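# Lower the held peg into the plate's hole

## Task

The left hand already grips a peg hovering a little above a plate, near the plate's hole. Lower the peg into that hole until it sits on the hole's floor, without forcing or wedging it hard, since that counts as failure.

## Robot and tools

Robot: two arms, left_arm and right_arm, each ending in a five-finger hand (left_arm a left hand, right_arm a right hand). Only the left hand and its peg matter here; the right arm can stay still.

Frames. Everything is in the scene frame: origin at table-top height midway between the arms' nominal bases, +x out over the table, +z up, left_arm on the +y side. left_arm base sits at about (-0.050, +0.238, +0.002) m, right_arm at (-0.022, -0.348, 0) m. Each arm is controlled through a hand point: 0.15 m out from the wrist face along the fingers and 0.05 m in front of the palm. Its +z runs along straight fingers, +y out of the palm; +x runs across the palm, for the left hand toward the thumb. Finger centre lines are about 0.06 m behind the point (along -y) and fingertips reach 0.06 to 0.07 m past it along +z. A wrist bracket on the little-finger side can strike things.

Row layout (used by execute_actions and move): always 28 numbers, each in [-1, 1]. Numbers 1-6: left_arm dx, dy, dz, rx, ry, rz. 7-12: left hand motors thumb_turn, thumb_bend, index, middle, ring, little (-1 open, +1 closed). 13-14: left force_limit, speed. 15-28: the same fourteen for right_arm and its hand. The pose six are offsets, not poses: a shift of the hand point from its current Hand target along scene axes, with 1.0 = 0.6 m (so 0.01 = 6 mm) or 180 degrees; rx, ry, rz form one rotation vector about the Hand target position. Zeros for all six means no new request for that arm. force_limit maps -1..+1 to about 0..10 N at the fingertip (0..15 N for the two thumb motors); speed rises linearly from near zero at -1 to full at +0.48 and stays full above. There is no 'no change' value for hand numbers: to keep the peg held, resend exactly the eight left-hand numbers of the last row actually executed; if none has run yet, send hand_measured's six values plus hand_force_limit and hand_speed. Do the same for the right hand.

execute_actions(actions, cameras): actions is a list of actions; each action is a table of up to 15 rows, one per 1/30 s step, the last row held to step 15. Every row in an action is measured from the Hand target at the action's start, and each new action starts from the updated Hand target, so repeating an offset moves again. cameras: list of names (cam_high, cam_low, cam_left_wrist, cam_right_wrist), ["all"], or []; an empty actions list returns all images by default and shows the full result form.

move(target, speed, blend, blocking, cameras): target is one 28-number row or a list of up to 15 rows; every row's offsets count from the same starting Hand targets, not from the previous row. The hand point travels a straight path. speed is m/s, 0.002 to 4.3, default 0.25 (turns up to twice that in rad/s); one value or one per target. blend in m rounds corners of a list; 0 stops at each. All paths share a 10 s cap. blocking=false returns after about 0.5 s while motion continues. The result adds a move: line with the ending (done, off_target, moving, held, fault) and limits (paced = pose clipped, held = steps withheld).

wait(seconds 0-3600) lets time pass with no new commands; stop brakes a running move; zoom_image(camera, region [x0, y0, x1, y1] pixels, at most 504 by 504) enlarges part of the newest image; show_instructions shows reference pages; finished_scene(scene 1) ends the attempt permanently.

Results: end_effector_position (m) and end_effector_quat_wxyz per arm, Hand target (last commanded pose after clipping, base for next offsets), joint positions, velocities and torques (torques include offsets and noise), and per hand hand_measured, hand_stopped_by (moving, target, force, stalled, fault), hand_load_n (positive = finger being pushed open; near 0 can mean a lost grip), hand_force_limit, hand_speed. A MOTOR HOT line warns of heating; an OVER-TEMPERATURE FAULT drops that arm for 30-60 s.

Behaviour to expect: the arm follows loosely and often rests 1-3 cm (sometimes 5 cm) low or short of the command without any contact; a small upward nudge can even finish lower. Orientation commands are clipped to 40 degrees from the current orientation per step. The next execute_actions call re-requests a missed pose; if still short, send the remaining distance as an extra offset. A blocked arm keeps pressing until commanded away; to release a push, command back beyond the current hand point.

Cautions: descend slowly in small steps, aligning the peg over the hole first using cameras (zoom helps) and readings; stop once the peg bottoms out rather than driving further down, as jamming fails. Do not open the hand while the peg moves or drop it, do not let anything leave the table, keep the arms apart, avoid fast contacts, and do not hold the arm stretched or straining, which heats motors.

Each tool is called as name([rows], argument=value, ...), one row to a line, values as JSON.

Reference images:

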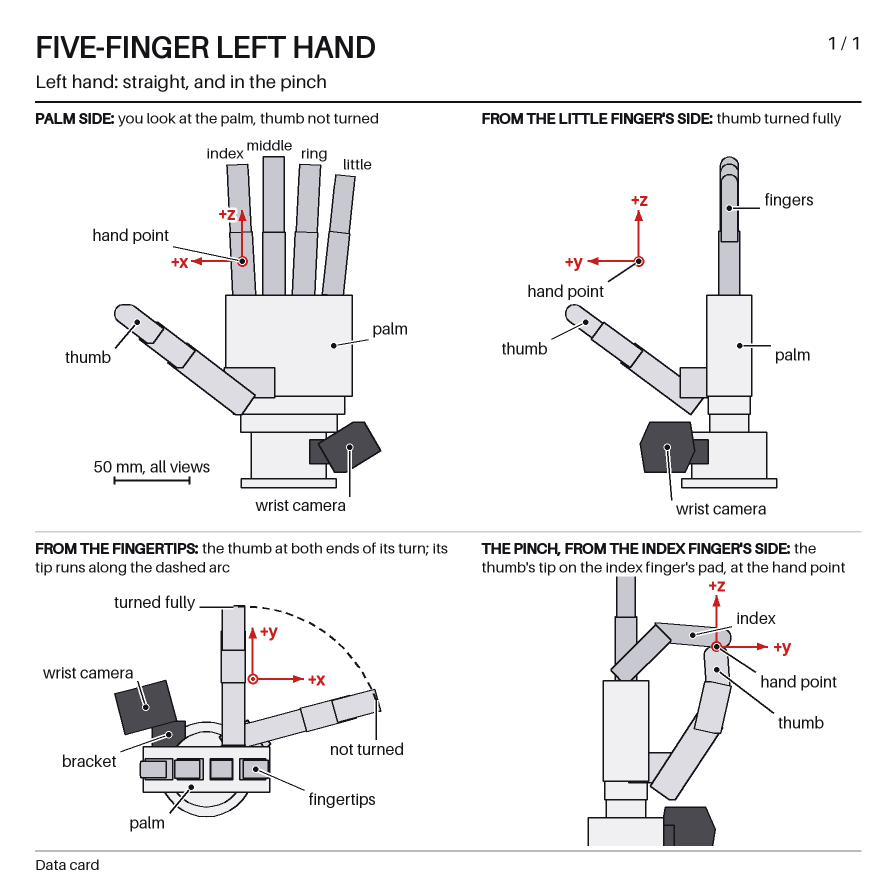

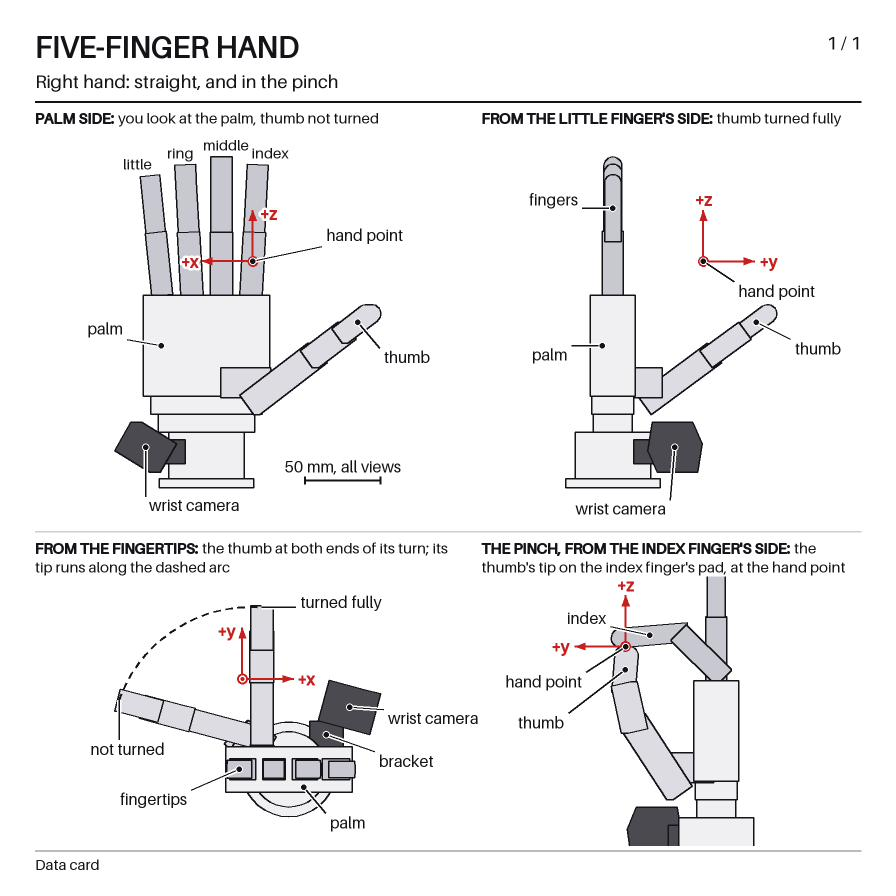

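## Session

execute_actions(actions=[])

Scene clock: 0.00 s.
left_arm: end_effector_position=(+0.3332, +0.0139, +0.1771) hand_measured=(+0.948, -0.324, -0.226, -0.236, +1.000, +1.000) hand_load_n=(+0.0, +14.5, +11.5, +9.5, +0.0, +0.0) hand_stopped_by=(target, target, force, force, target, target) hand_force_limit=1.00 hand_speed=-0.90 end_effector_quat_wxyz=(+0.291, -0.447, +0.759, -0.373) | right_arm: end_effector_position=(+0.5185, -0.3046, +0.4325) hand_measured=(-1.000, -1.000, -1.000, -1.000, -1.000, -1.000) hand_load_n=(+0.0, +0.0, +0.0, +0.0, +0.0, +0.0) hand_stopped_by=(target, target, target, target, target, target) hand_force_limit=0.00 hand_speed=-0.80 end_effector_quat_wxyz=(+0.506, -0.506, +0.494, -0.494)
Joint positions: left_arm=[-0.508 1.043 0.739 -0.286 -0.118 0.051] | right_arm=[0 1.047 1.047 0 0 0]
Joint velocities: within noise
Joint torques (N m): no reading
Heat: left arm: hottest wrist yaw 28 °C; right arm: hottest waist 29 °C.
Hand target: left_arm +0.3409, +0.0092, +0.1940; +0.298, -0.444, +0.751, -0.387 | right_arm +0.5192, -0.3046, +0.4561; +0.516, -0.495, +0.484, -0.504

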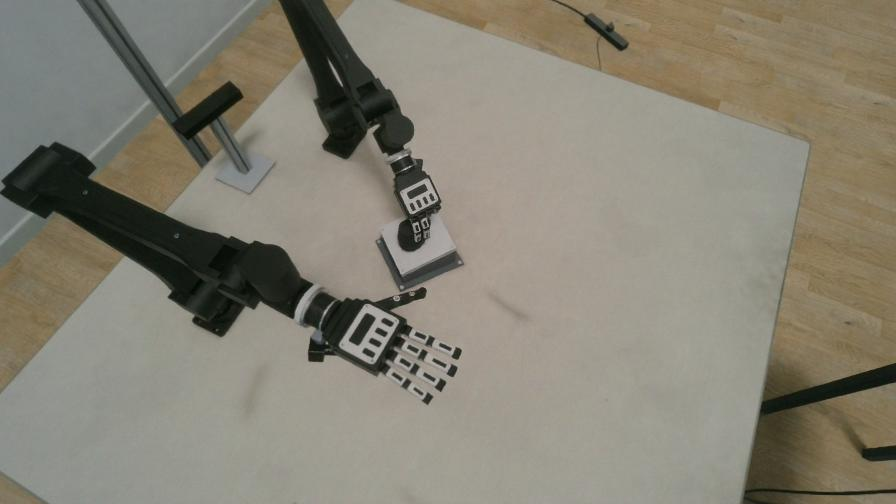

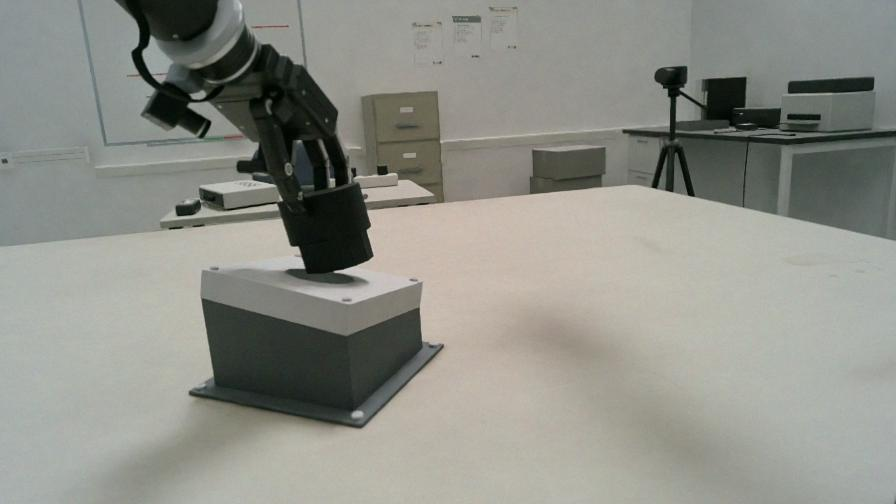

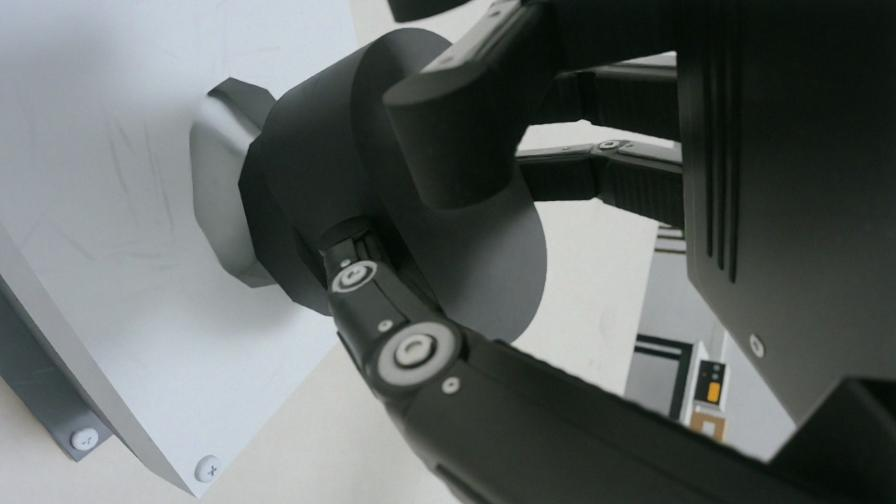

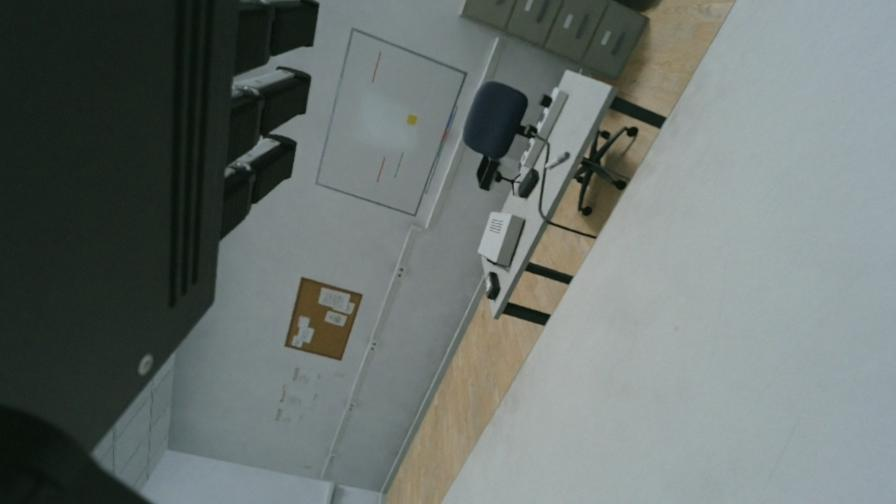

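zoom_image(camera="cam_low", region=[180, 130, 460, 430])

zoom_image(camera="cam_left_wrist", region=[130, 0, 630, 500])

zoom_image(camera="cam_high", region=[350, 150, 490, 310])

Scaled by 1.680 from the camera's image (finer frame: 1280x720).

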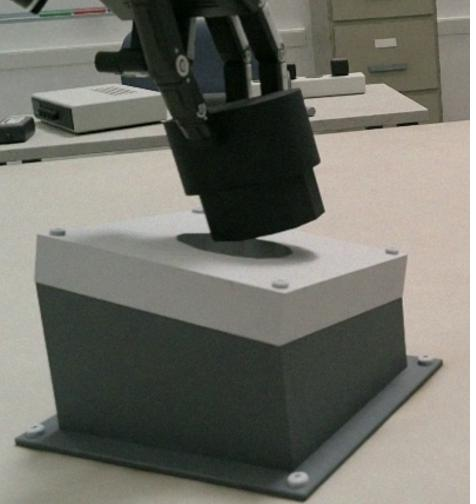

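Scaled by 1.008 from the camera's image (finer frame: 1280x720).

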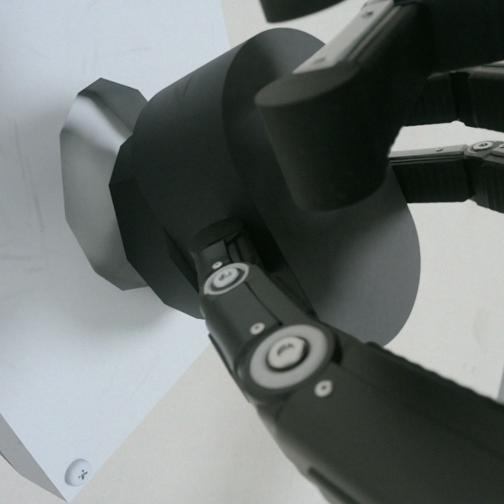

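Scaled by 3.150 from the camera's image (finer frame: 1280x720).

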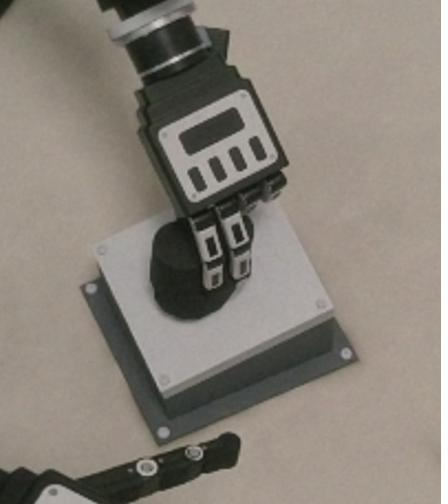

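zoom_image(camera="cam_left_wrist", region=[170, 60, 370, 340])

zoom_image(camera="cam_low", region=[260, 170, 390, 310])

zoom_image(camera="cam_high", region=[375, 200, 470, 295])

Scaled by 1.800 from the camera's image (finer frame: 1280x720).

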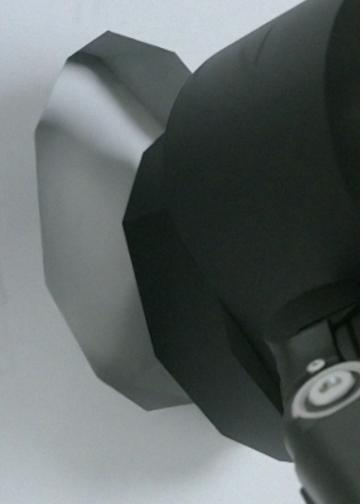

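Scaled by 3.600 from the camera's image (finer frame: 1280x720).

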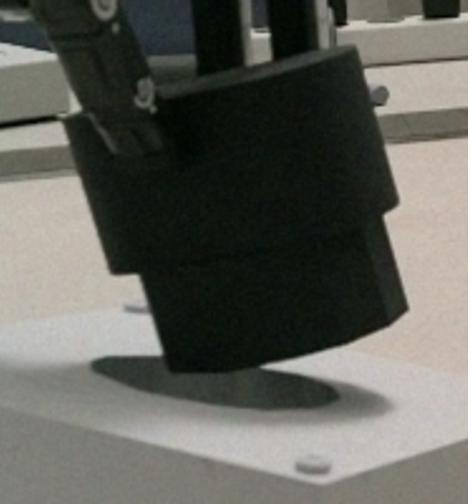

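Scaled by 5.305 from the camera's image (finer frame: 1280x720).

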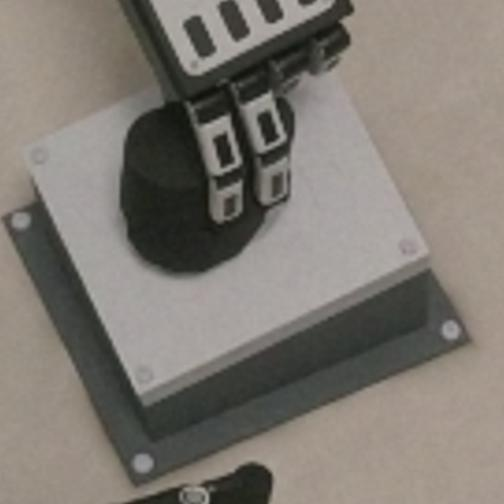

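zoom_image(camera="cam_low", region=[185, 235, 345, 335])

zoom_image(camera="cam_low", region=[300, 235, 460, 335])

zoom_image(camera="cam_left_wrist", region=[0, 0, 504, 504])

Scaled by 3.150 from the camera's image (finer frame: 1280x720).

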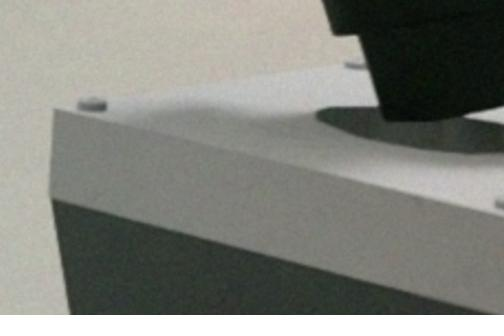

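Scaled by 3.150 from the camera's image (finer frame: 1280x720).

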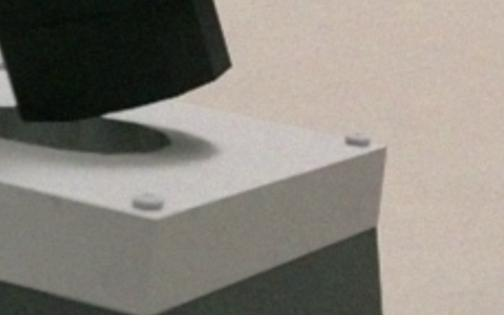

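Scaled by 1.000.

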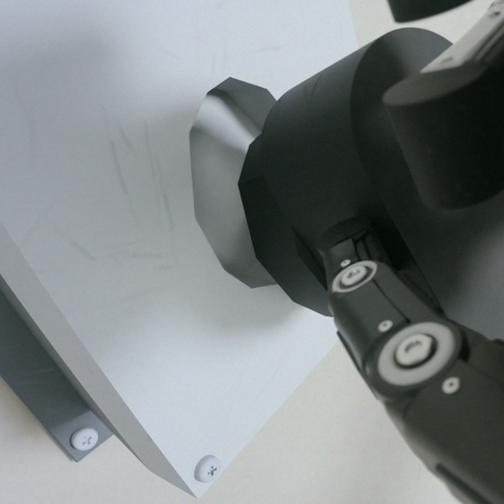

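zoom_image(camera="cam_high", region=[370, 220, 420, 300])

zoom_image(camera="cam_high", region=[420, 200, 470, 280])

zoom_image(camera="cam_left_wrist", region=[180, 60, 300, 180])

zoom_image(camera="cam_left_wrist", region=[180, 160, 350, 330])

Scaled by 6.300 from the camera's image (finer frame: 1280x720).

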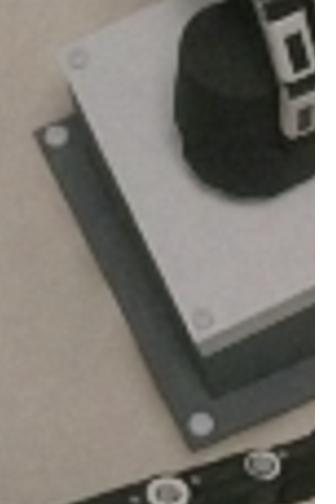

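Scaled by 6.300 from the camera's image (finer frame: 1280x720).

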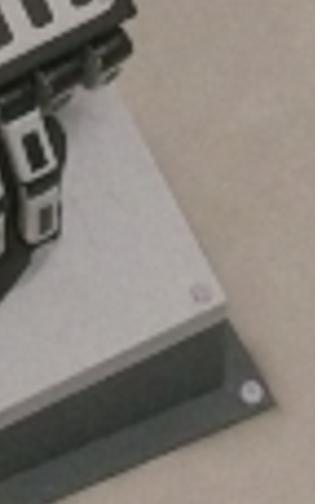

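Scaled by 4.200 from the camera's image (finer frame: 1280x720).

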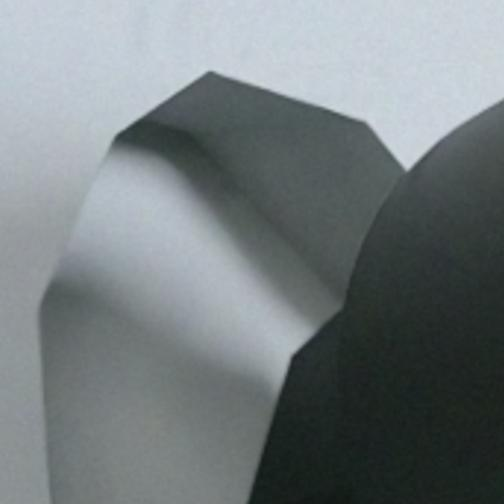

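Scaled by 2.965 from the camera's image (finer frame: 1280x720).

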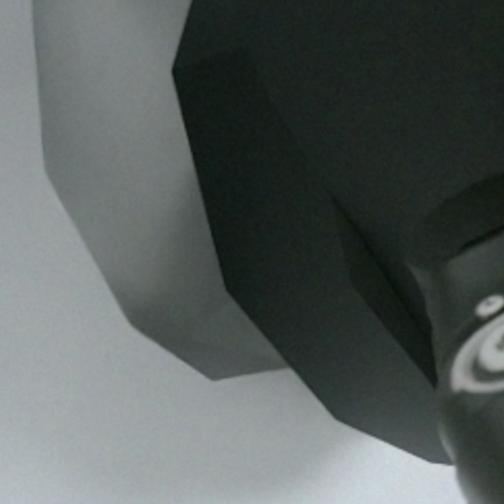

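zoom_image(camera="cam_high", region=[390, 205, 440, 260])

zoom_image(camera="cam_left_wrist", region=[300, 0, 600, 360])

Scaled by 9.164 from the camera's image (finer frame: 1280x720).

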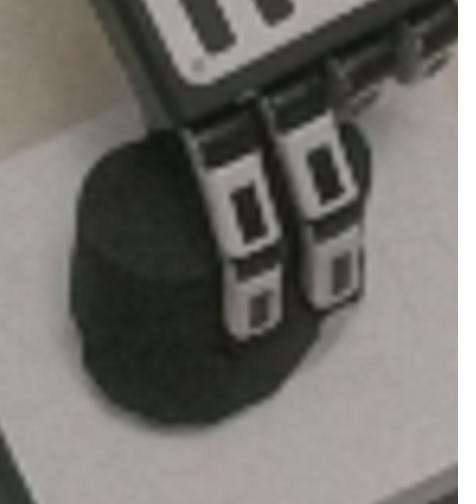

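Scaled by 1.400 from the camera's image (finer frame: 1280x720).

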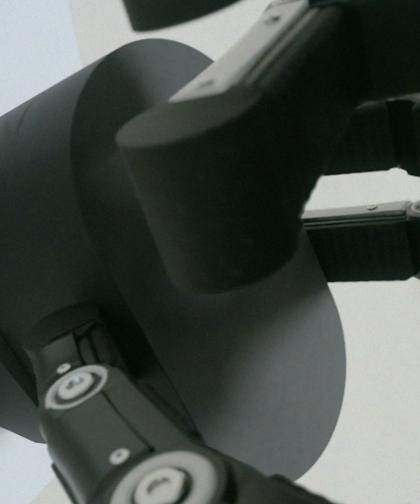

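move(target=[0,0,0.083,0,0,0,0.948,-0.324,-0.226,-0.236,1,1,1,-0.9,0,0,0,0,0,0,-1,-1,-1,-1,-1,-1,0,-0.8], speed=0.06, cameras=["cam_low","cam_left_wrist"])

Scene clock: 167.47 s.
left_arm: end_effector_position=(+0.3278, +0.0170, +0.2033) hand_measured=(+0.948, -0.330, -0.226, -0.238, +1.000, +1.000) hand_load_n=(+0.0, +13.5, +11.0, +8.5, +0.0, +0.0) hand_stopped_by=(target, target, force, target, target, target) hand_force_limit=1.00 hand_speed=-0.90 end_effector_quat_wxyz=(+0.283, -0.450, +0.767, -0.359) | right_arm: end_effector_position=(+0.5185, -0.3046, +0.4325) hand_measured=(-1.000, -1.000, -1.000, -1.000, -1.000, -1.000) hand_load_n=(+0.0, +0.0, +0.0, +0.0, +0.0, +0.0) hand_stopped_by=(target, target, target, target, target, target) hand_force_limit=0.00 hand_speed=-0.80 end_effector_quat_wxyz=(+0.506, -0.506, +0.494, -0.494)
Joint positions: left_arm=[-0.508 1.02 0.813 -0.418 -0.118 0.051] | right_arm=[0 1.047 1.047 0 0 0]
Joint torques (N m): left_arm=[0.21 -8.23 13 1.21 0.14 0.06] | right_arm=[0.73 -6.3 11.67 2.21 -0.08 -0.13]
Heat: left arm: hottest elbow 44 °C; right arm: hottest elbow 39 °C.
Hand target: left_arm +0.3409, +0.0092, +0.2438; +0.298, -0.444, +0.751, -0.387 | right_arm +0.5192, -0.3046, +0.4561; +0.516, -0.495, +0.484, -0.504
Off the commanded pose: left_arm 0.043 m, 4 deg | right_arm 0.024 m, 2 deg.
move: off_target (left_arm)
cam_left_wrist: T_world_to_cam=[[0.32094, -0.57152, 0.75522, -0.24921], [-0.88358, -0.46779, 0.02148, 0.29263], [0.34101, -0.67419, -0.65512, 0.14098]] pos_world=[0.29046, 0.08951, 0.27429]

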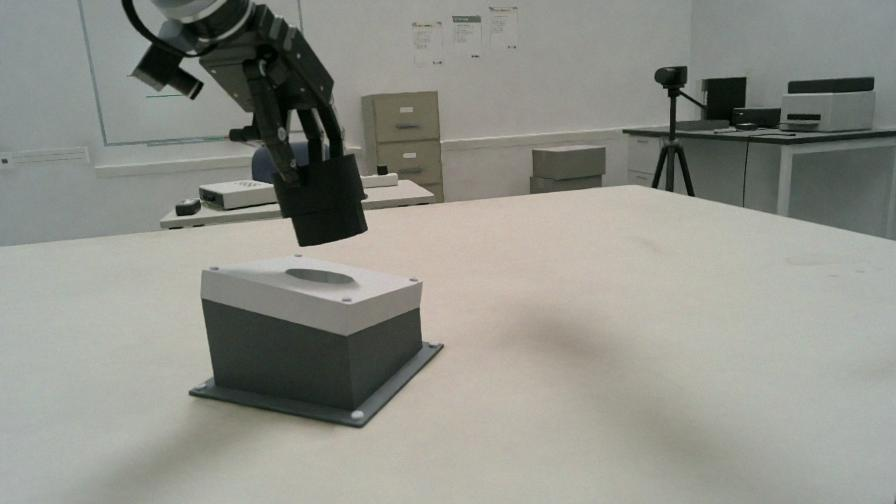

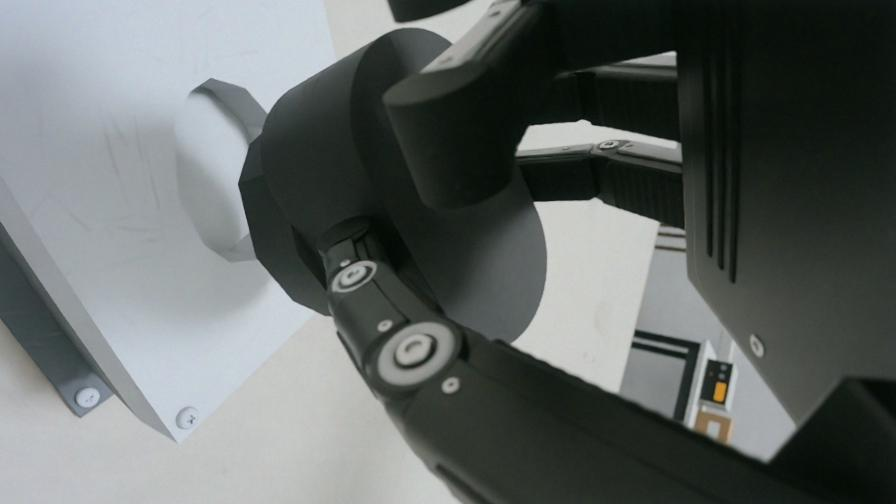

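move(target=[0,0,0,0.114,0.0269,-0.0389,0.948,-0.324,-0.226,-0.236,1,1,1,-0.9,0,0,0,0,0,0,-1,-1,-1,-1,-1,-1,0,-0.8], speed=0.12, cameras=["all"])

Scene clock: 175.77 s.
left_arm: end_effector_position=(+0.3290, +0.0207, +0.2131) hand_measured=(+0.948, -0.330, -0.226, -0.238, +1.000, +1.000) hand_load_n=(+0.5, +13.5, +11.5, +8.5, +0.0, +0.0) hand_stopped_by=(target, target, force, target, target, target) hand_force_limit=1.00 hand_speed=-0.90 end_effector_quat_wxyz=(+0.302, -0.364, +0.851, -0.227) | right_arm: end_effector_position=(+0.5185, -0.3046, +0.4325) hand_measured=(-1.000, -1.000, -1.000, -1.000, -1.000, -1.000) hand_load_n=(+0.0, +0.0, +0.0, +0.0, +0.0, +0.0) hand_stopped_by=(target, target, target, target, target, target) hand_force_limit=0.00 hand_speed=-0.80 end_effector_quat_wxyz=(+0.506, -0.506, +0.494, -0.494)
Joint positions: left_arm=[-0.587 1.144 1.01 -0.696 -0.247 0.262] | right_arm=[0 1.047 1.047 0 0 0]
Joint torques (N m): left_arm=[-0.32 -8.47 12.94 1.01 -0.11 0.26] | right_arm=[0.5 -5.95 11.64 2.25 -0.08 -0.13]
Heat: left arm: hottest elbow 46 °C; right arm: hottest elbow 39 °C.
Hand target: left_arm +0.3408, +0.0091, +0.2437; +0.316, -0.353, +0.846, -0.245 | right_arm +0.5192, -0.3046, +0.4561; +0.516, -0.495, +0.484, -0.504
Off the commanded pose: left_arm 0.035 m, 3 deg | right_arm 0.024 m, 2 deg.
move: off_target (left_arm)
cam_left_wrist: T_world_to_cam=[[0.28538, -0.81865, 0.49837, -0.18326], [-0.93442, -0.35329, -0.04527, 0.32372], [0.21313, -0.45277, -0.86578, 0.23187]] pos_world=[0.30538, 0.06932, 0.30673]

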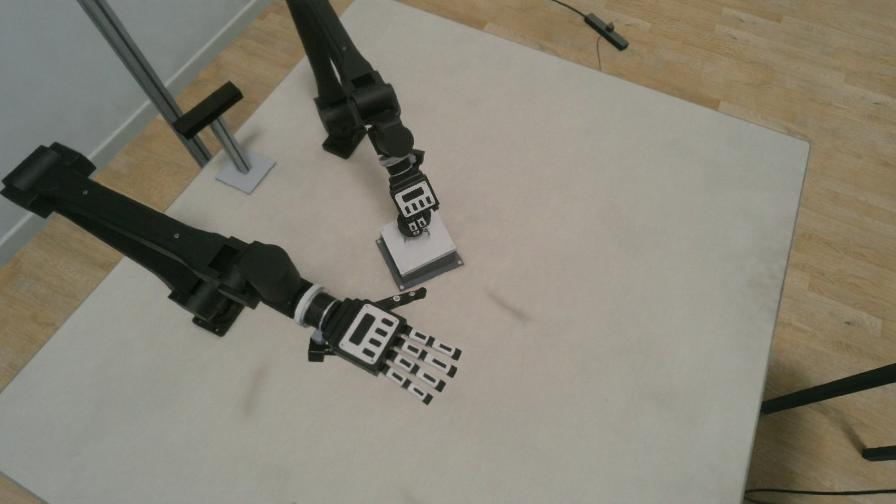

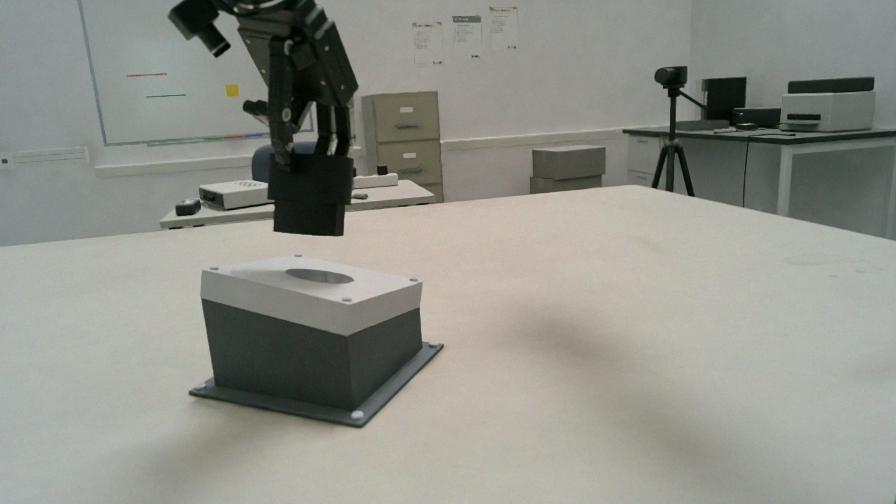

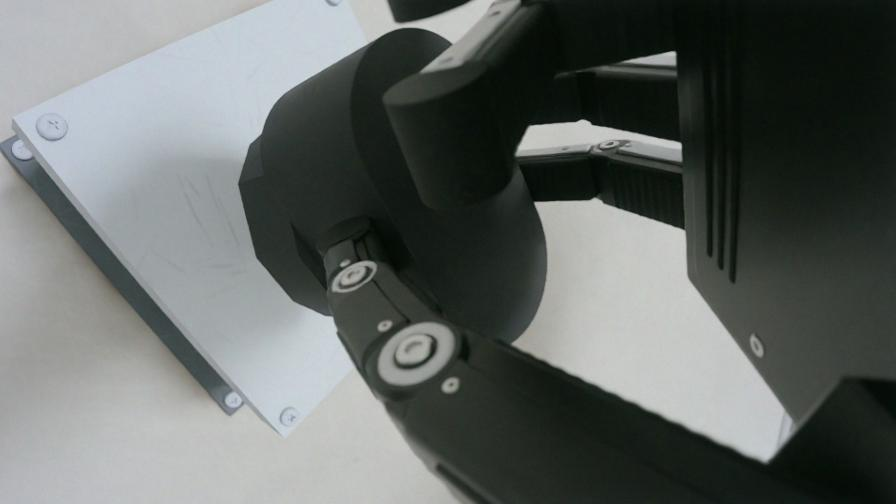

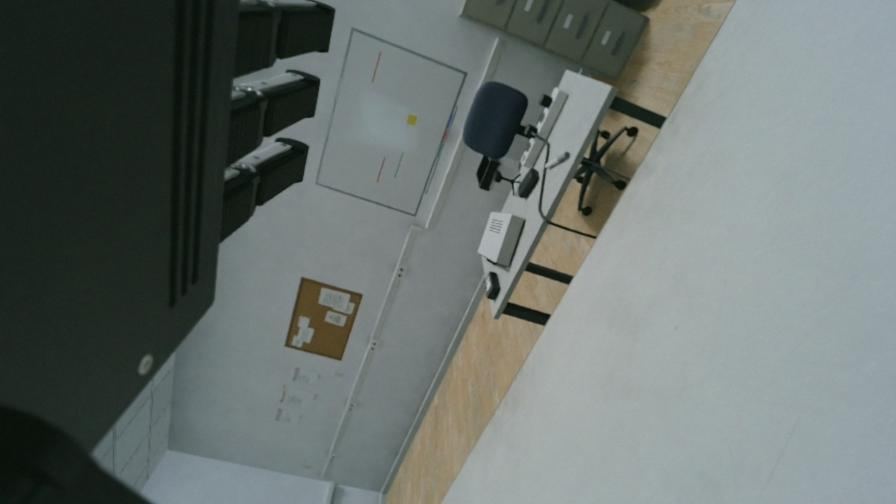

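zoom_image(camera="cam_left_wrist", region=[0, 80, 120, 200])

zoom_image(camera="cam_left_wrist", region=[210, 350, 370, 450])

zoom_image(camera="cam_left_wrist", region=[240, 0, 400, 100])

zoom_image(camera="cam_left_wrist", region=[220, 100, 360, 340])

zoom_image(camera="cam_low", region=[180, 140, 460, 440])

zoom_image(camera="cam_low", region=[255, 140, 375, 300])

Scaled by 4.200 from the camera's image (finer frame: 1280x720).

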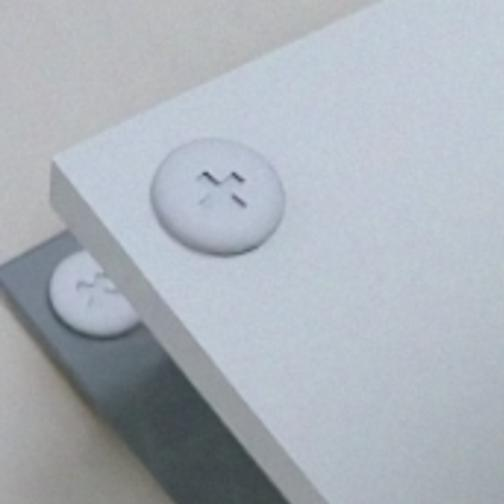

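Scaled by 3.150 from the camera's image (finer frame: 1280x720).

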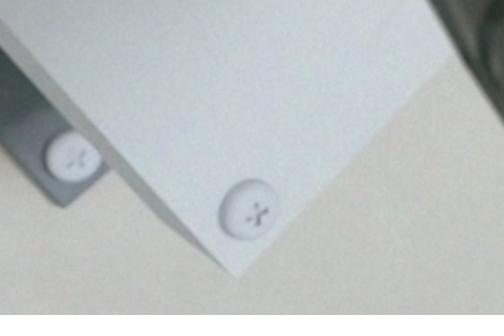

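Scaled by 3.150 from the camera's image (finer frame: 1280x720).

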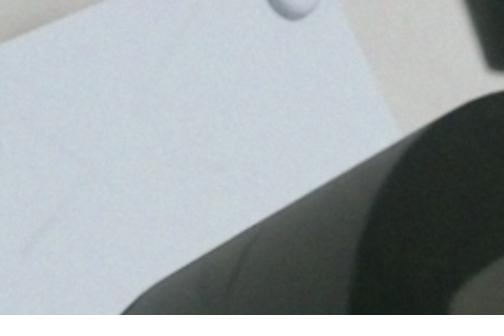

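Scaled by 2.100 from the camera's image (finer frame: 1280x720).

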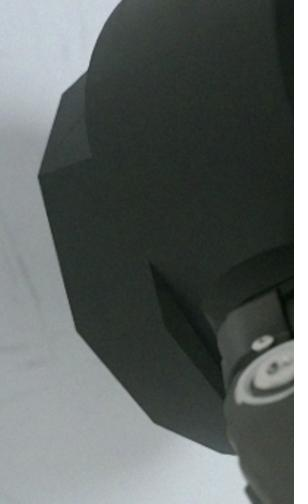

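Scaled by 1.680 from the camera's image (finer frame: 1280x720).

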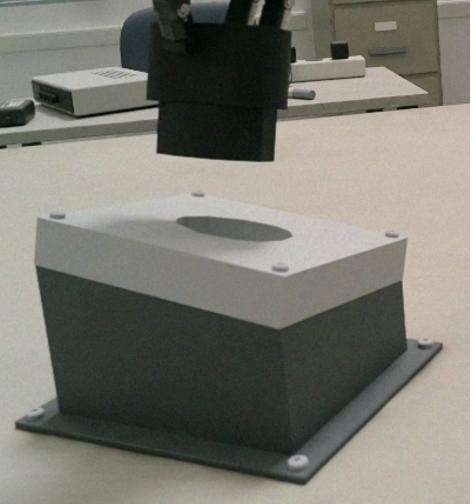

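Scaled by 3.150 from the camera's image (finer frame: 1280x720).

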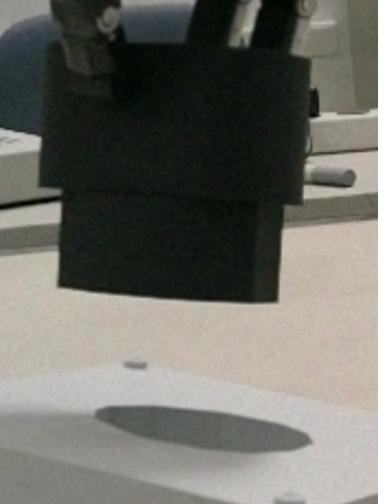

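zoom_image(camera="cam_left_wrist", region=[230, 120, 310, 200])

zoom_image(camera="cam_left_wrist", region=[250, 200, 350, 330])

zoom_image(camera="cam_left_wrist", region=[250, 10, 420, 130])

zoom_image(camera="cam_left_wrist", region=[420, 180, 570, 360])

Scaled by 6.300 from the camera's image (finer frame: 1280x720).

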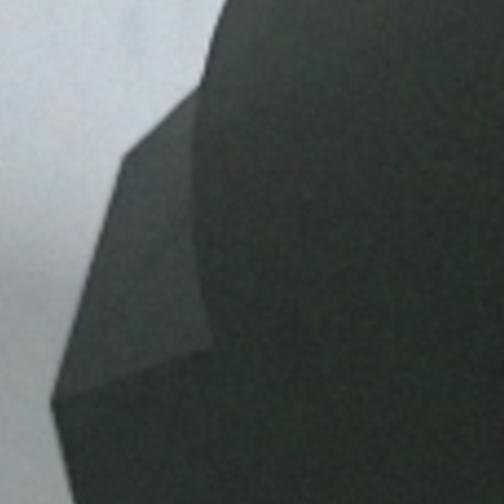

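Scaled by 3.877 from the camera's image (finer frame: 1280x720).

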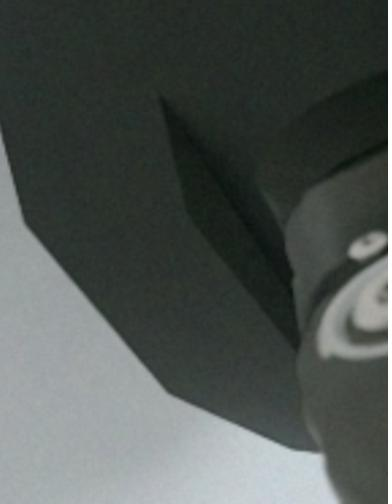

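Scaled by 2.965 from the camera's image (finer frame: 1280x720).

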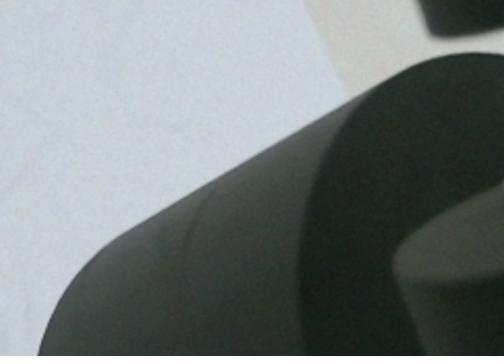

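Scaled by 2.800 from the camera's image (finer frame: 1280x720).

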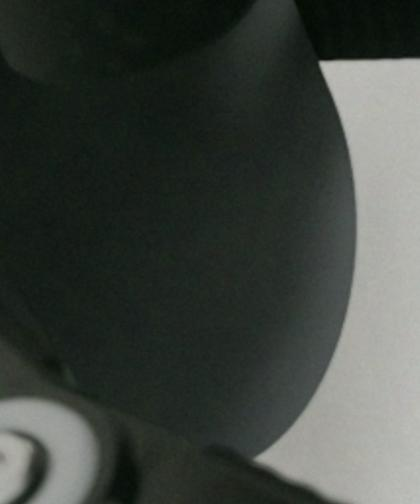

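zoom_image(camera="cam_left_wrist", region=[330, 0, 570, 200])

zoom_image(camera="cam_left_wrist", region=[330, 160, 570, 360])

zoom_image(camera="cam_high", region=[385, 195, 445, 260])

Scaled by 2.100 from the camera's image (finer frame: 1280x720).

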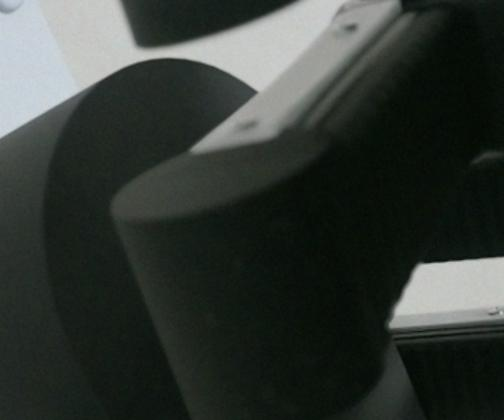

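Scaled by 2.100 from the camera's image (finer frame: 1280x720).

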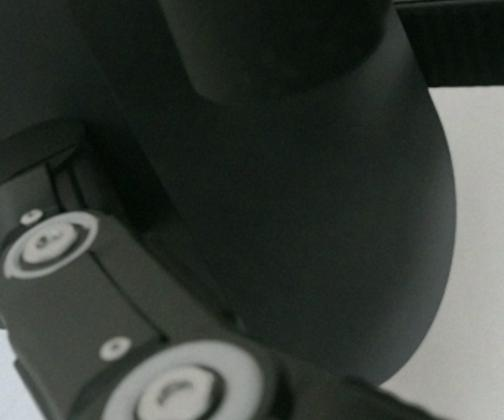

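Scaled by 7.754 from the camera's image (finer frame: 1280x720).

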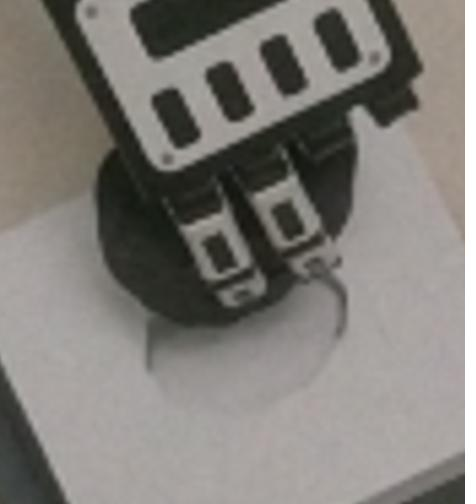

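move(target=[0,0,-0.02,0,-0.0292,0.0083,0.948,-0.324,-0.226,-0.236,1,1,1,-0.9,0,0,0,0,0,0,-1,-1,-1,-1,-1,-1,0,-0.8], speed=0.06, cameras=["cam_high","cam_low","cam_left_wrist"])

Scene clock: 440.53 s.
left_arm: end_effector_position=(+0.3360, +0.0164, +0.2130) hand_measured=(+0.948, -0.330, -0.226, -0.238, +1.000, +1.000) hand_load_n=(+0.5, +13.5, +11.5, +8.5, +0.0, +0.0) hand_stopped_by=(target, target, force, target, target, target) hand_force_limit=1.00 hand_speed=-0.90 end_effector_quat_wxyz=(+0.342, -0.362, +0.835, -0.234) | right_arm: end_effector_position=(+0.5185, -0.3046, +0.4325) hand_measured=(-1.000, -1.000, -1.000, -1.000, -1.000, -1.000) hand_load_n=(+0.0, +0.0, +0.0, +0.0, +0.0, +0.0) hand_stopped_by=(target, target, target, target, target, target) hand_force_limit=0.00 hand_speed=-0.80 end_effector_quat_wxyz=(+0.506, -0.506, +0.494, -0.494)
Joint positions: left_arm=[-0.62 1.132 0.972 -0.606 -0.326 0.262] | right_arm=[0 1.047 1.047 0 0 0]
Joint torques (N m): left_arm=[-0.44 -10.58 8.8 2.37 -0.17 0.23] | right_arm=[0.56 -6.12 11.62 2.29 -0.07 -0.15]
Heat: left arm: hottest elbow 58 °C; right arm: hottest elbow 43 °C.
Hand target: left_arm +0.3408, +0.0091, +0.2316; +0.358, -0.353, +0.826, -0.257 | right_arm +0.5192, -0.3046, +0.4561; +0.516, -0.495, +0.484, -0.504
Off the commanded pose: left_arm 0.021 m, 4 deg | right_arm 0.024 m, 2 deg.
move: off_target (left_arm)
cam_left_wrist: T_world_to_cam=[[0.26068, -0.8179, 0.51291, -0.18354], [-0.91912, -0.37283, -0.12738, 0.34147], [0.29541, -0.43822, -0.84894, 0.19701]] pos_world=[0.3035, 0.06353, 0.30488]

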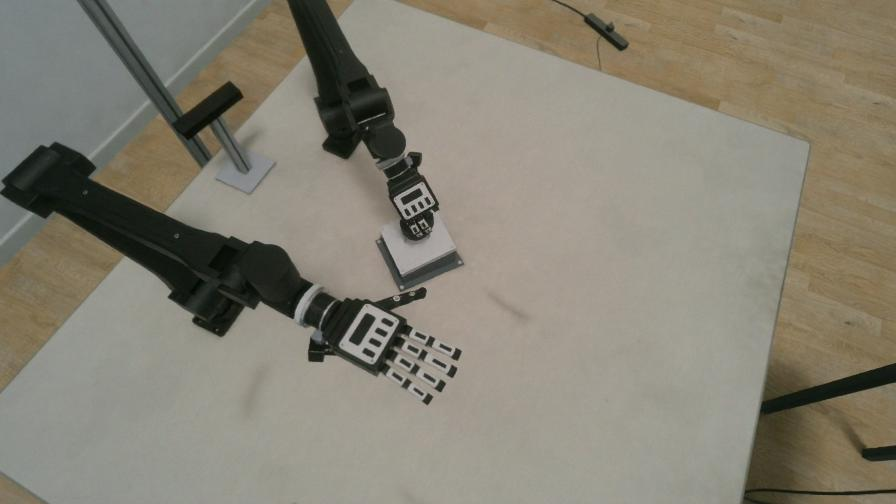

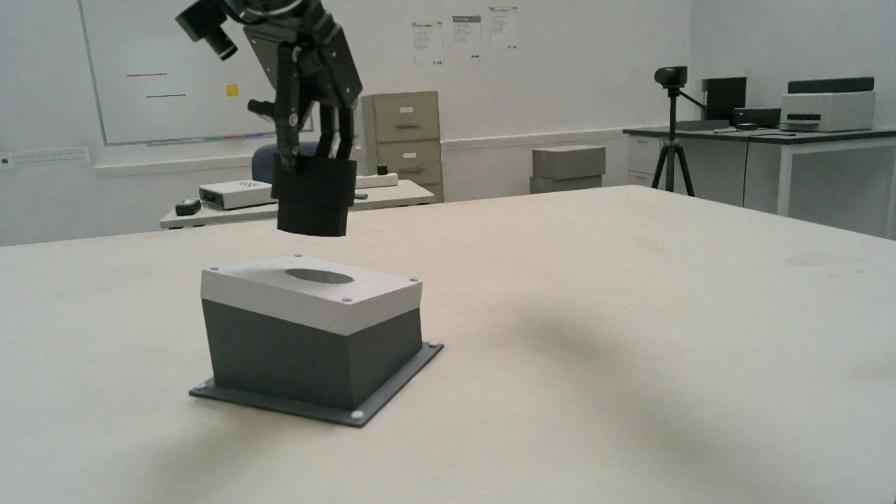

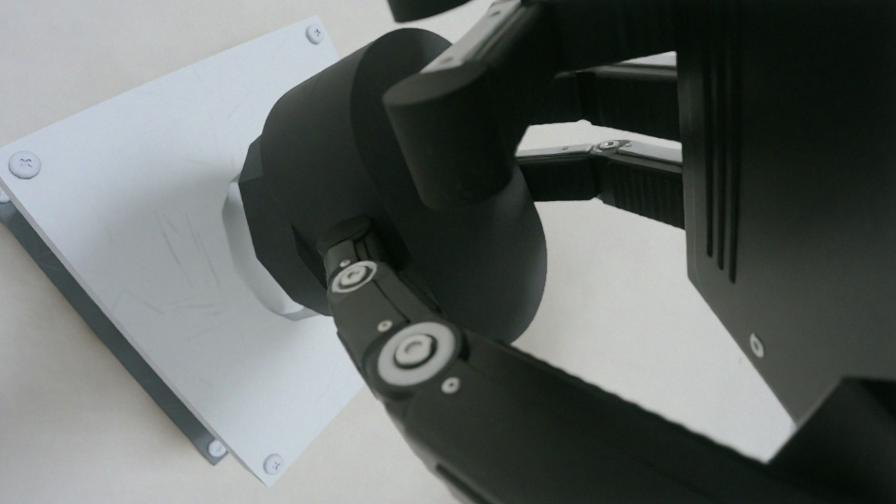

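zoom_image(camera="cam_left_wrist", region=[0, 110, 120, 230])

zoom_image(camera="cam_left_wrist", region=[200, 370, 400, 500])

zoom_image(camera="cam_left_wrist", region=[260, 0, 380, 90])

zoom_image(camera="cam_left_wrist", region=[210, 120, 350, 330])

zoom_image(camera="cam_low", region=[260, 140, 380, 300])

zoom_image(camera="cam_high", region=[385, 195, 445, 260])

Scaled by 4.200 from the camera's image (finer frame: 1280x720).

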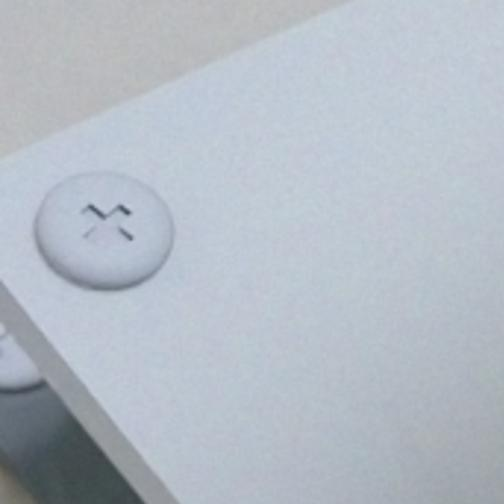

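Scaled by 2.520 from the camera's image (finer frame: 1280x720).

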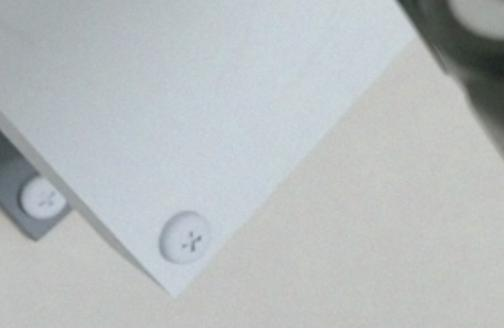

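Scaled by 4.200 from the camera's image (finer frame: 1280x720).

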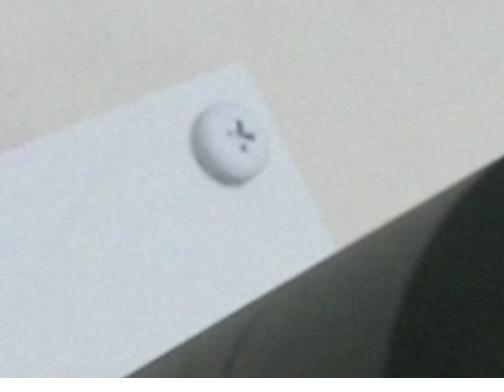

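Scaled by 2.400 from the camera's image (finer frame: 1280x720).

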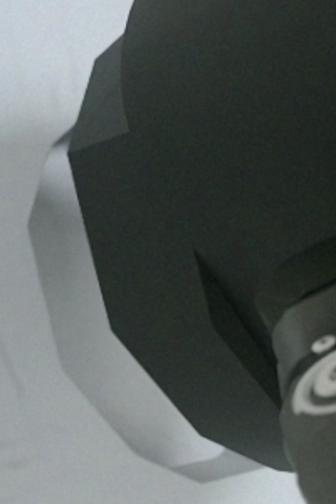

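Scaled by 3.150 from the camera's image (finer frame: 1280x720).

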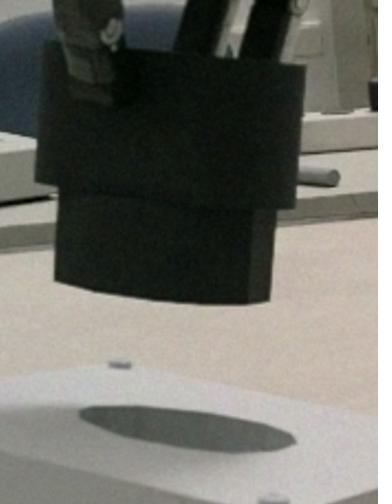

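Scaled by 7.754 from the camera's image (finer frame: 1280x720).

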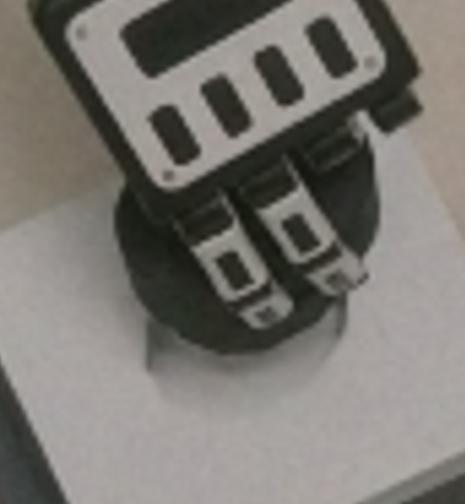

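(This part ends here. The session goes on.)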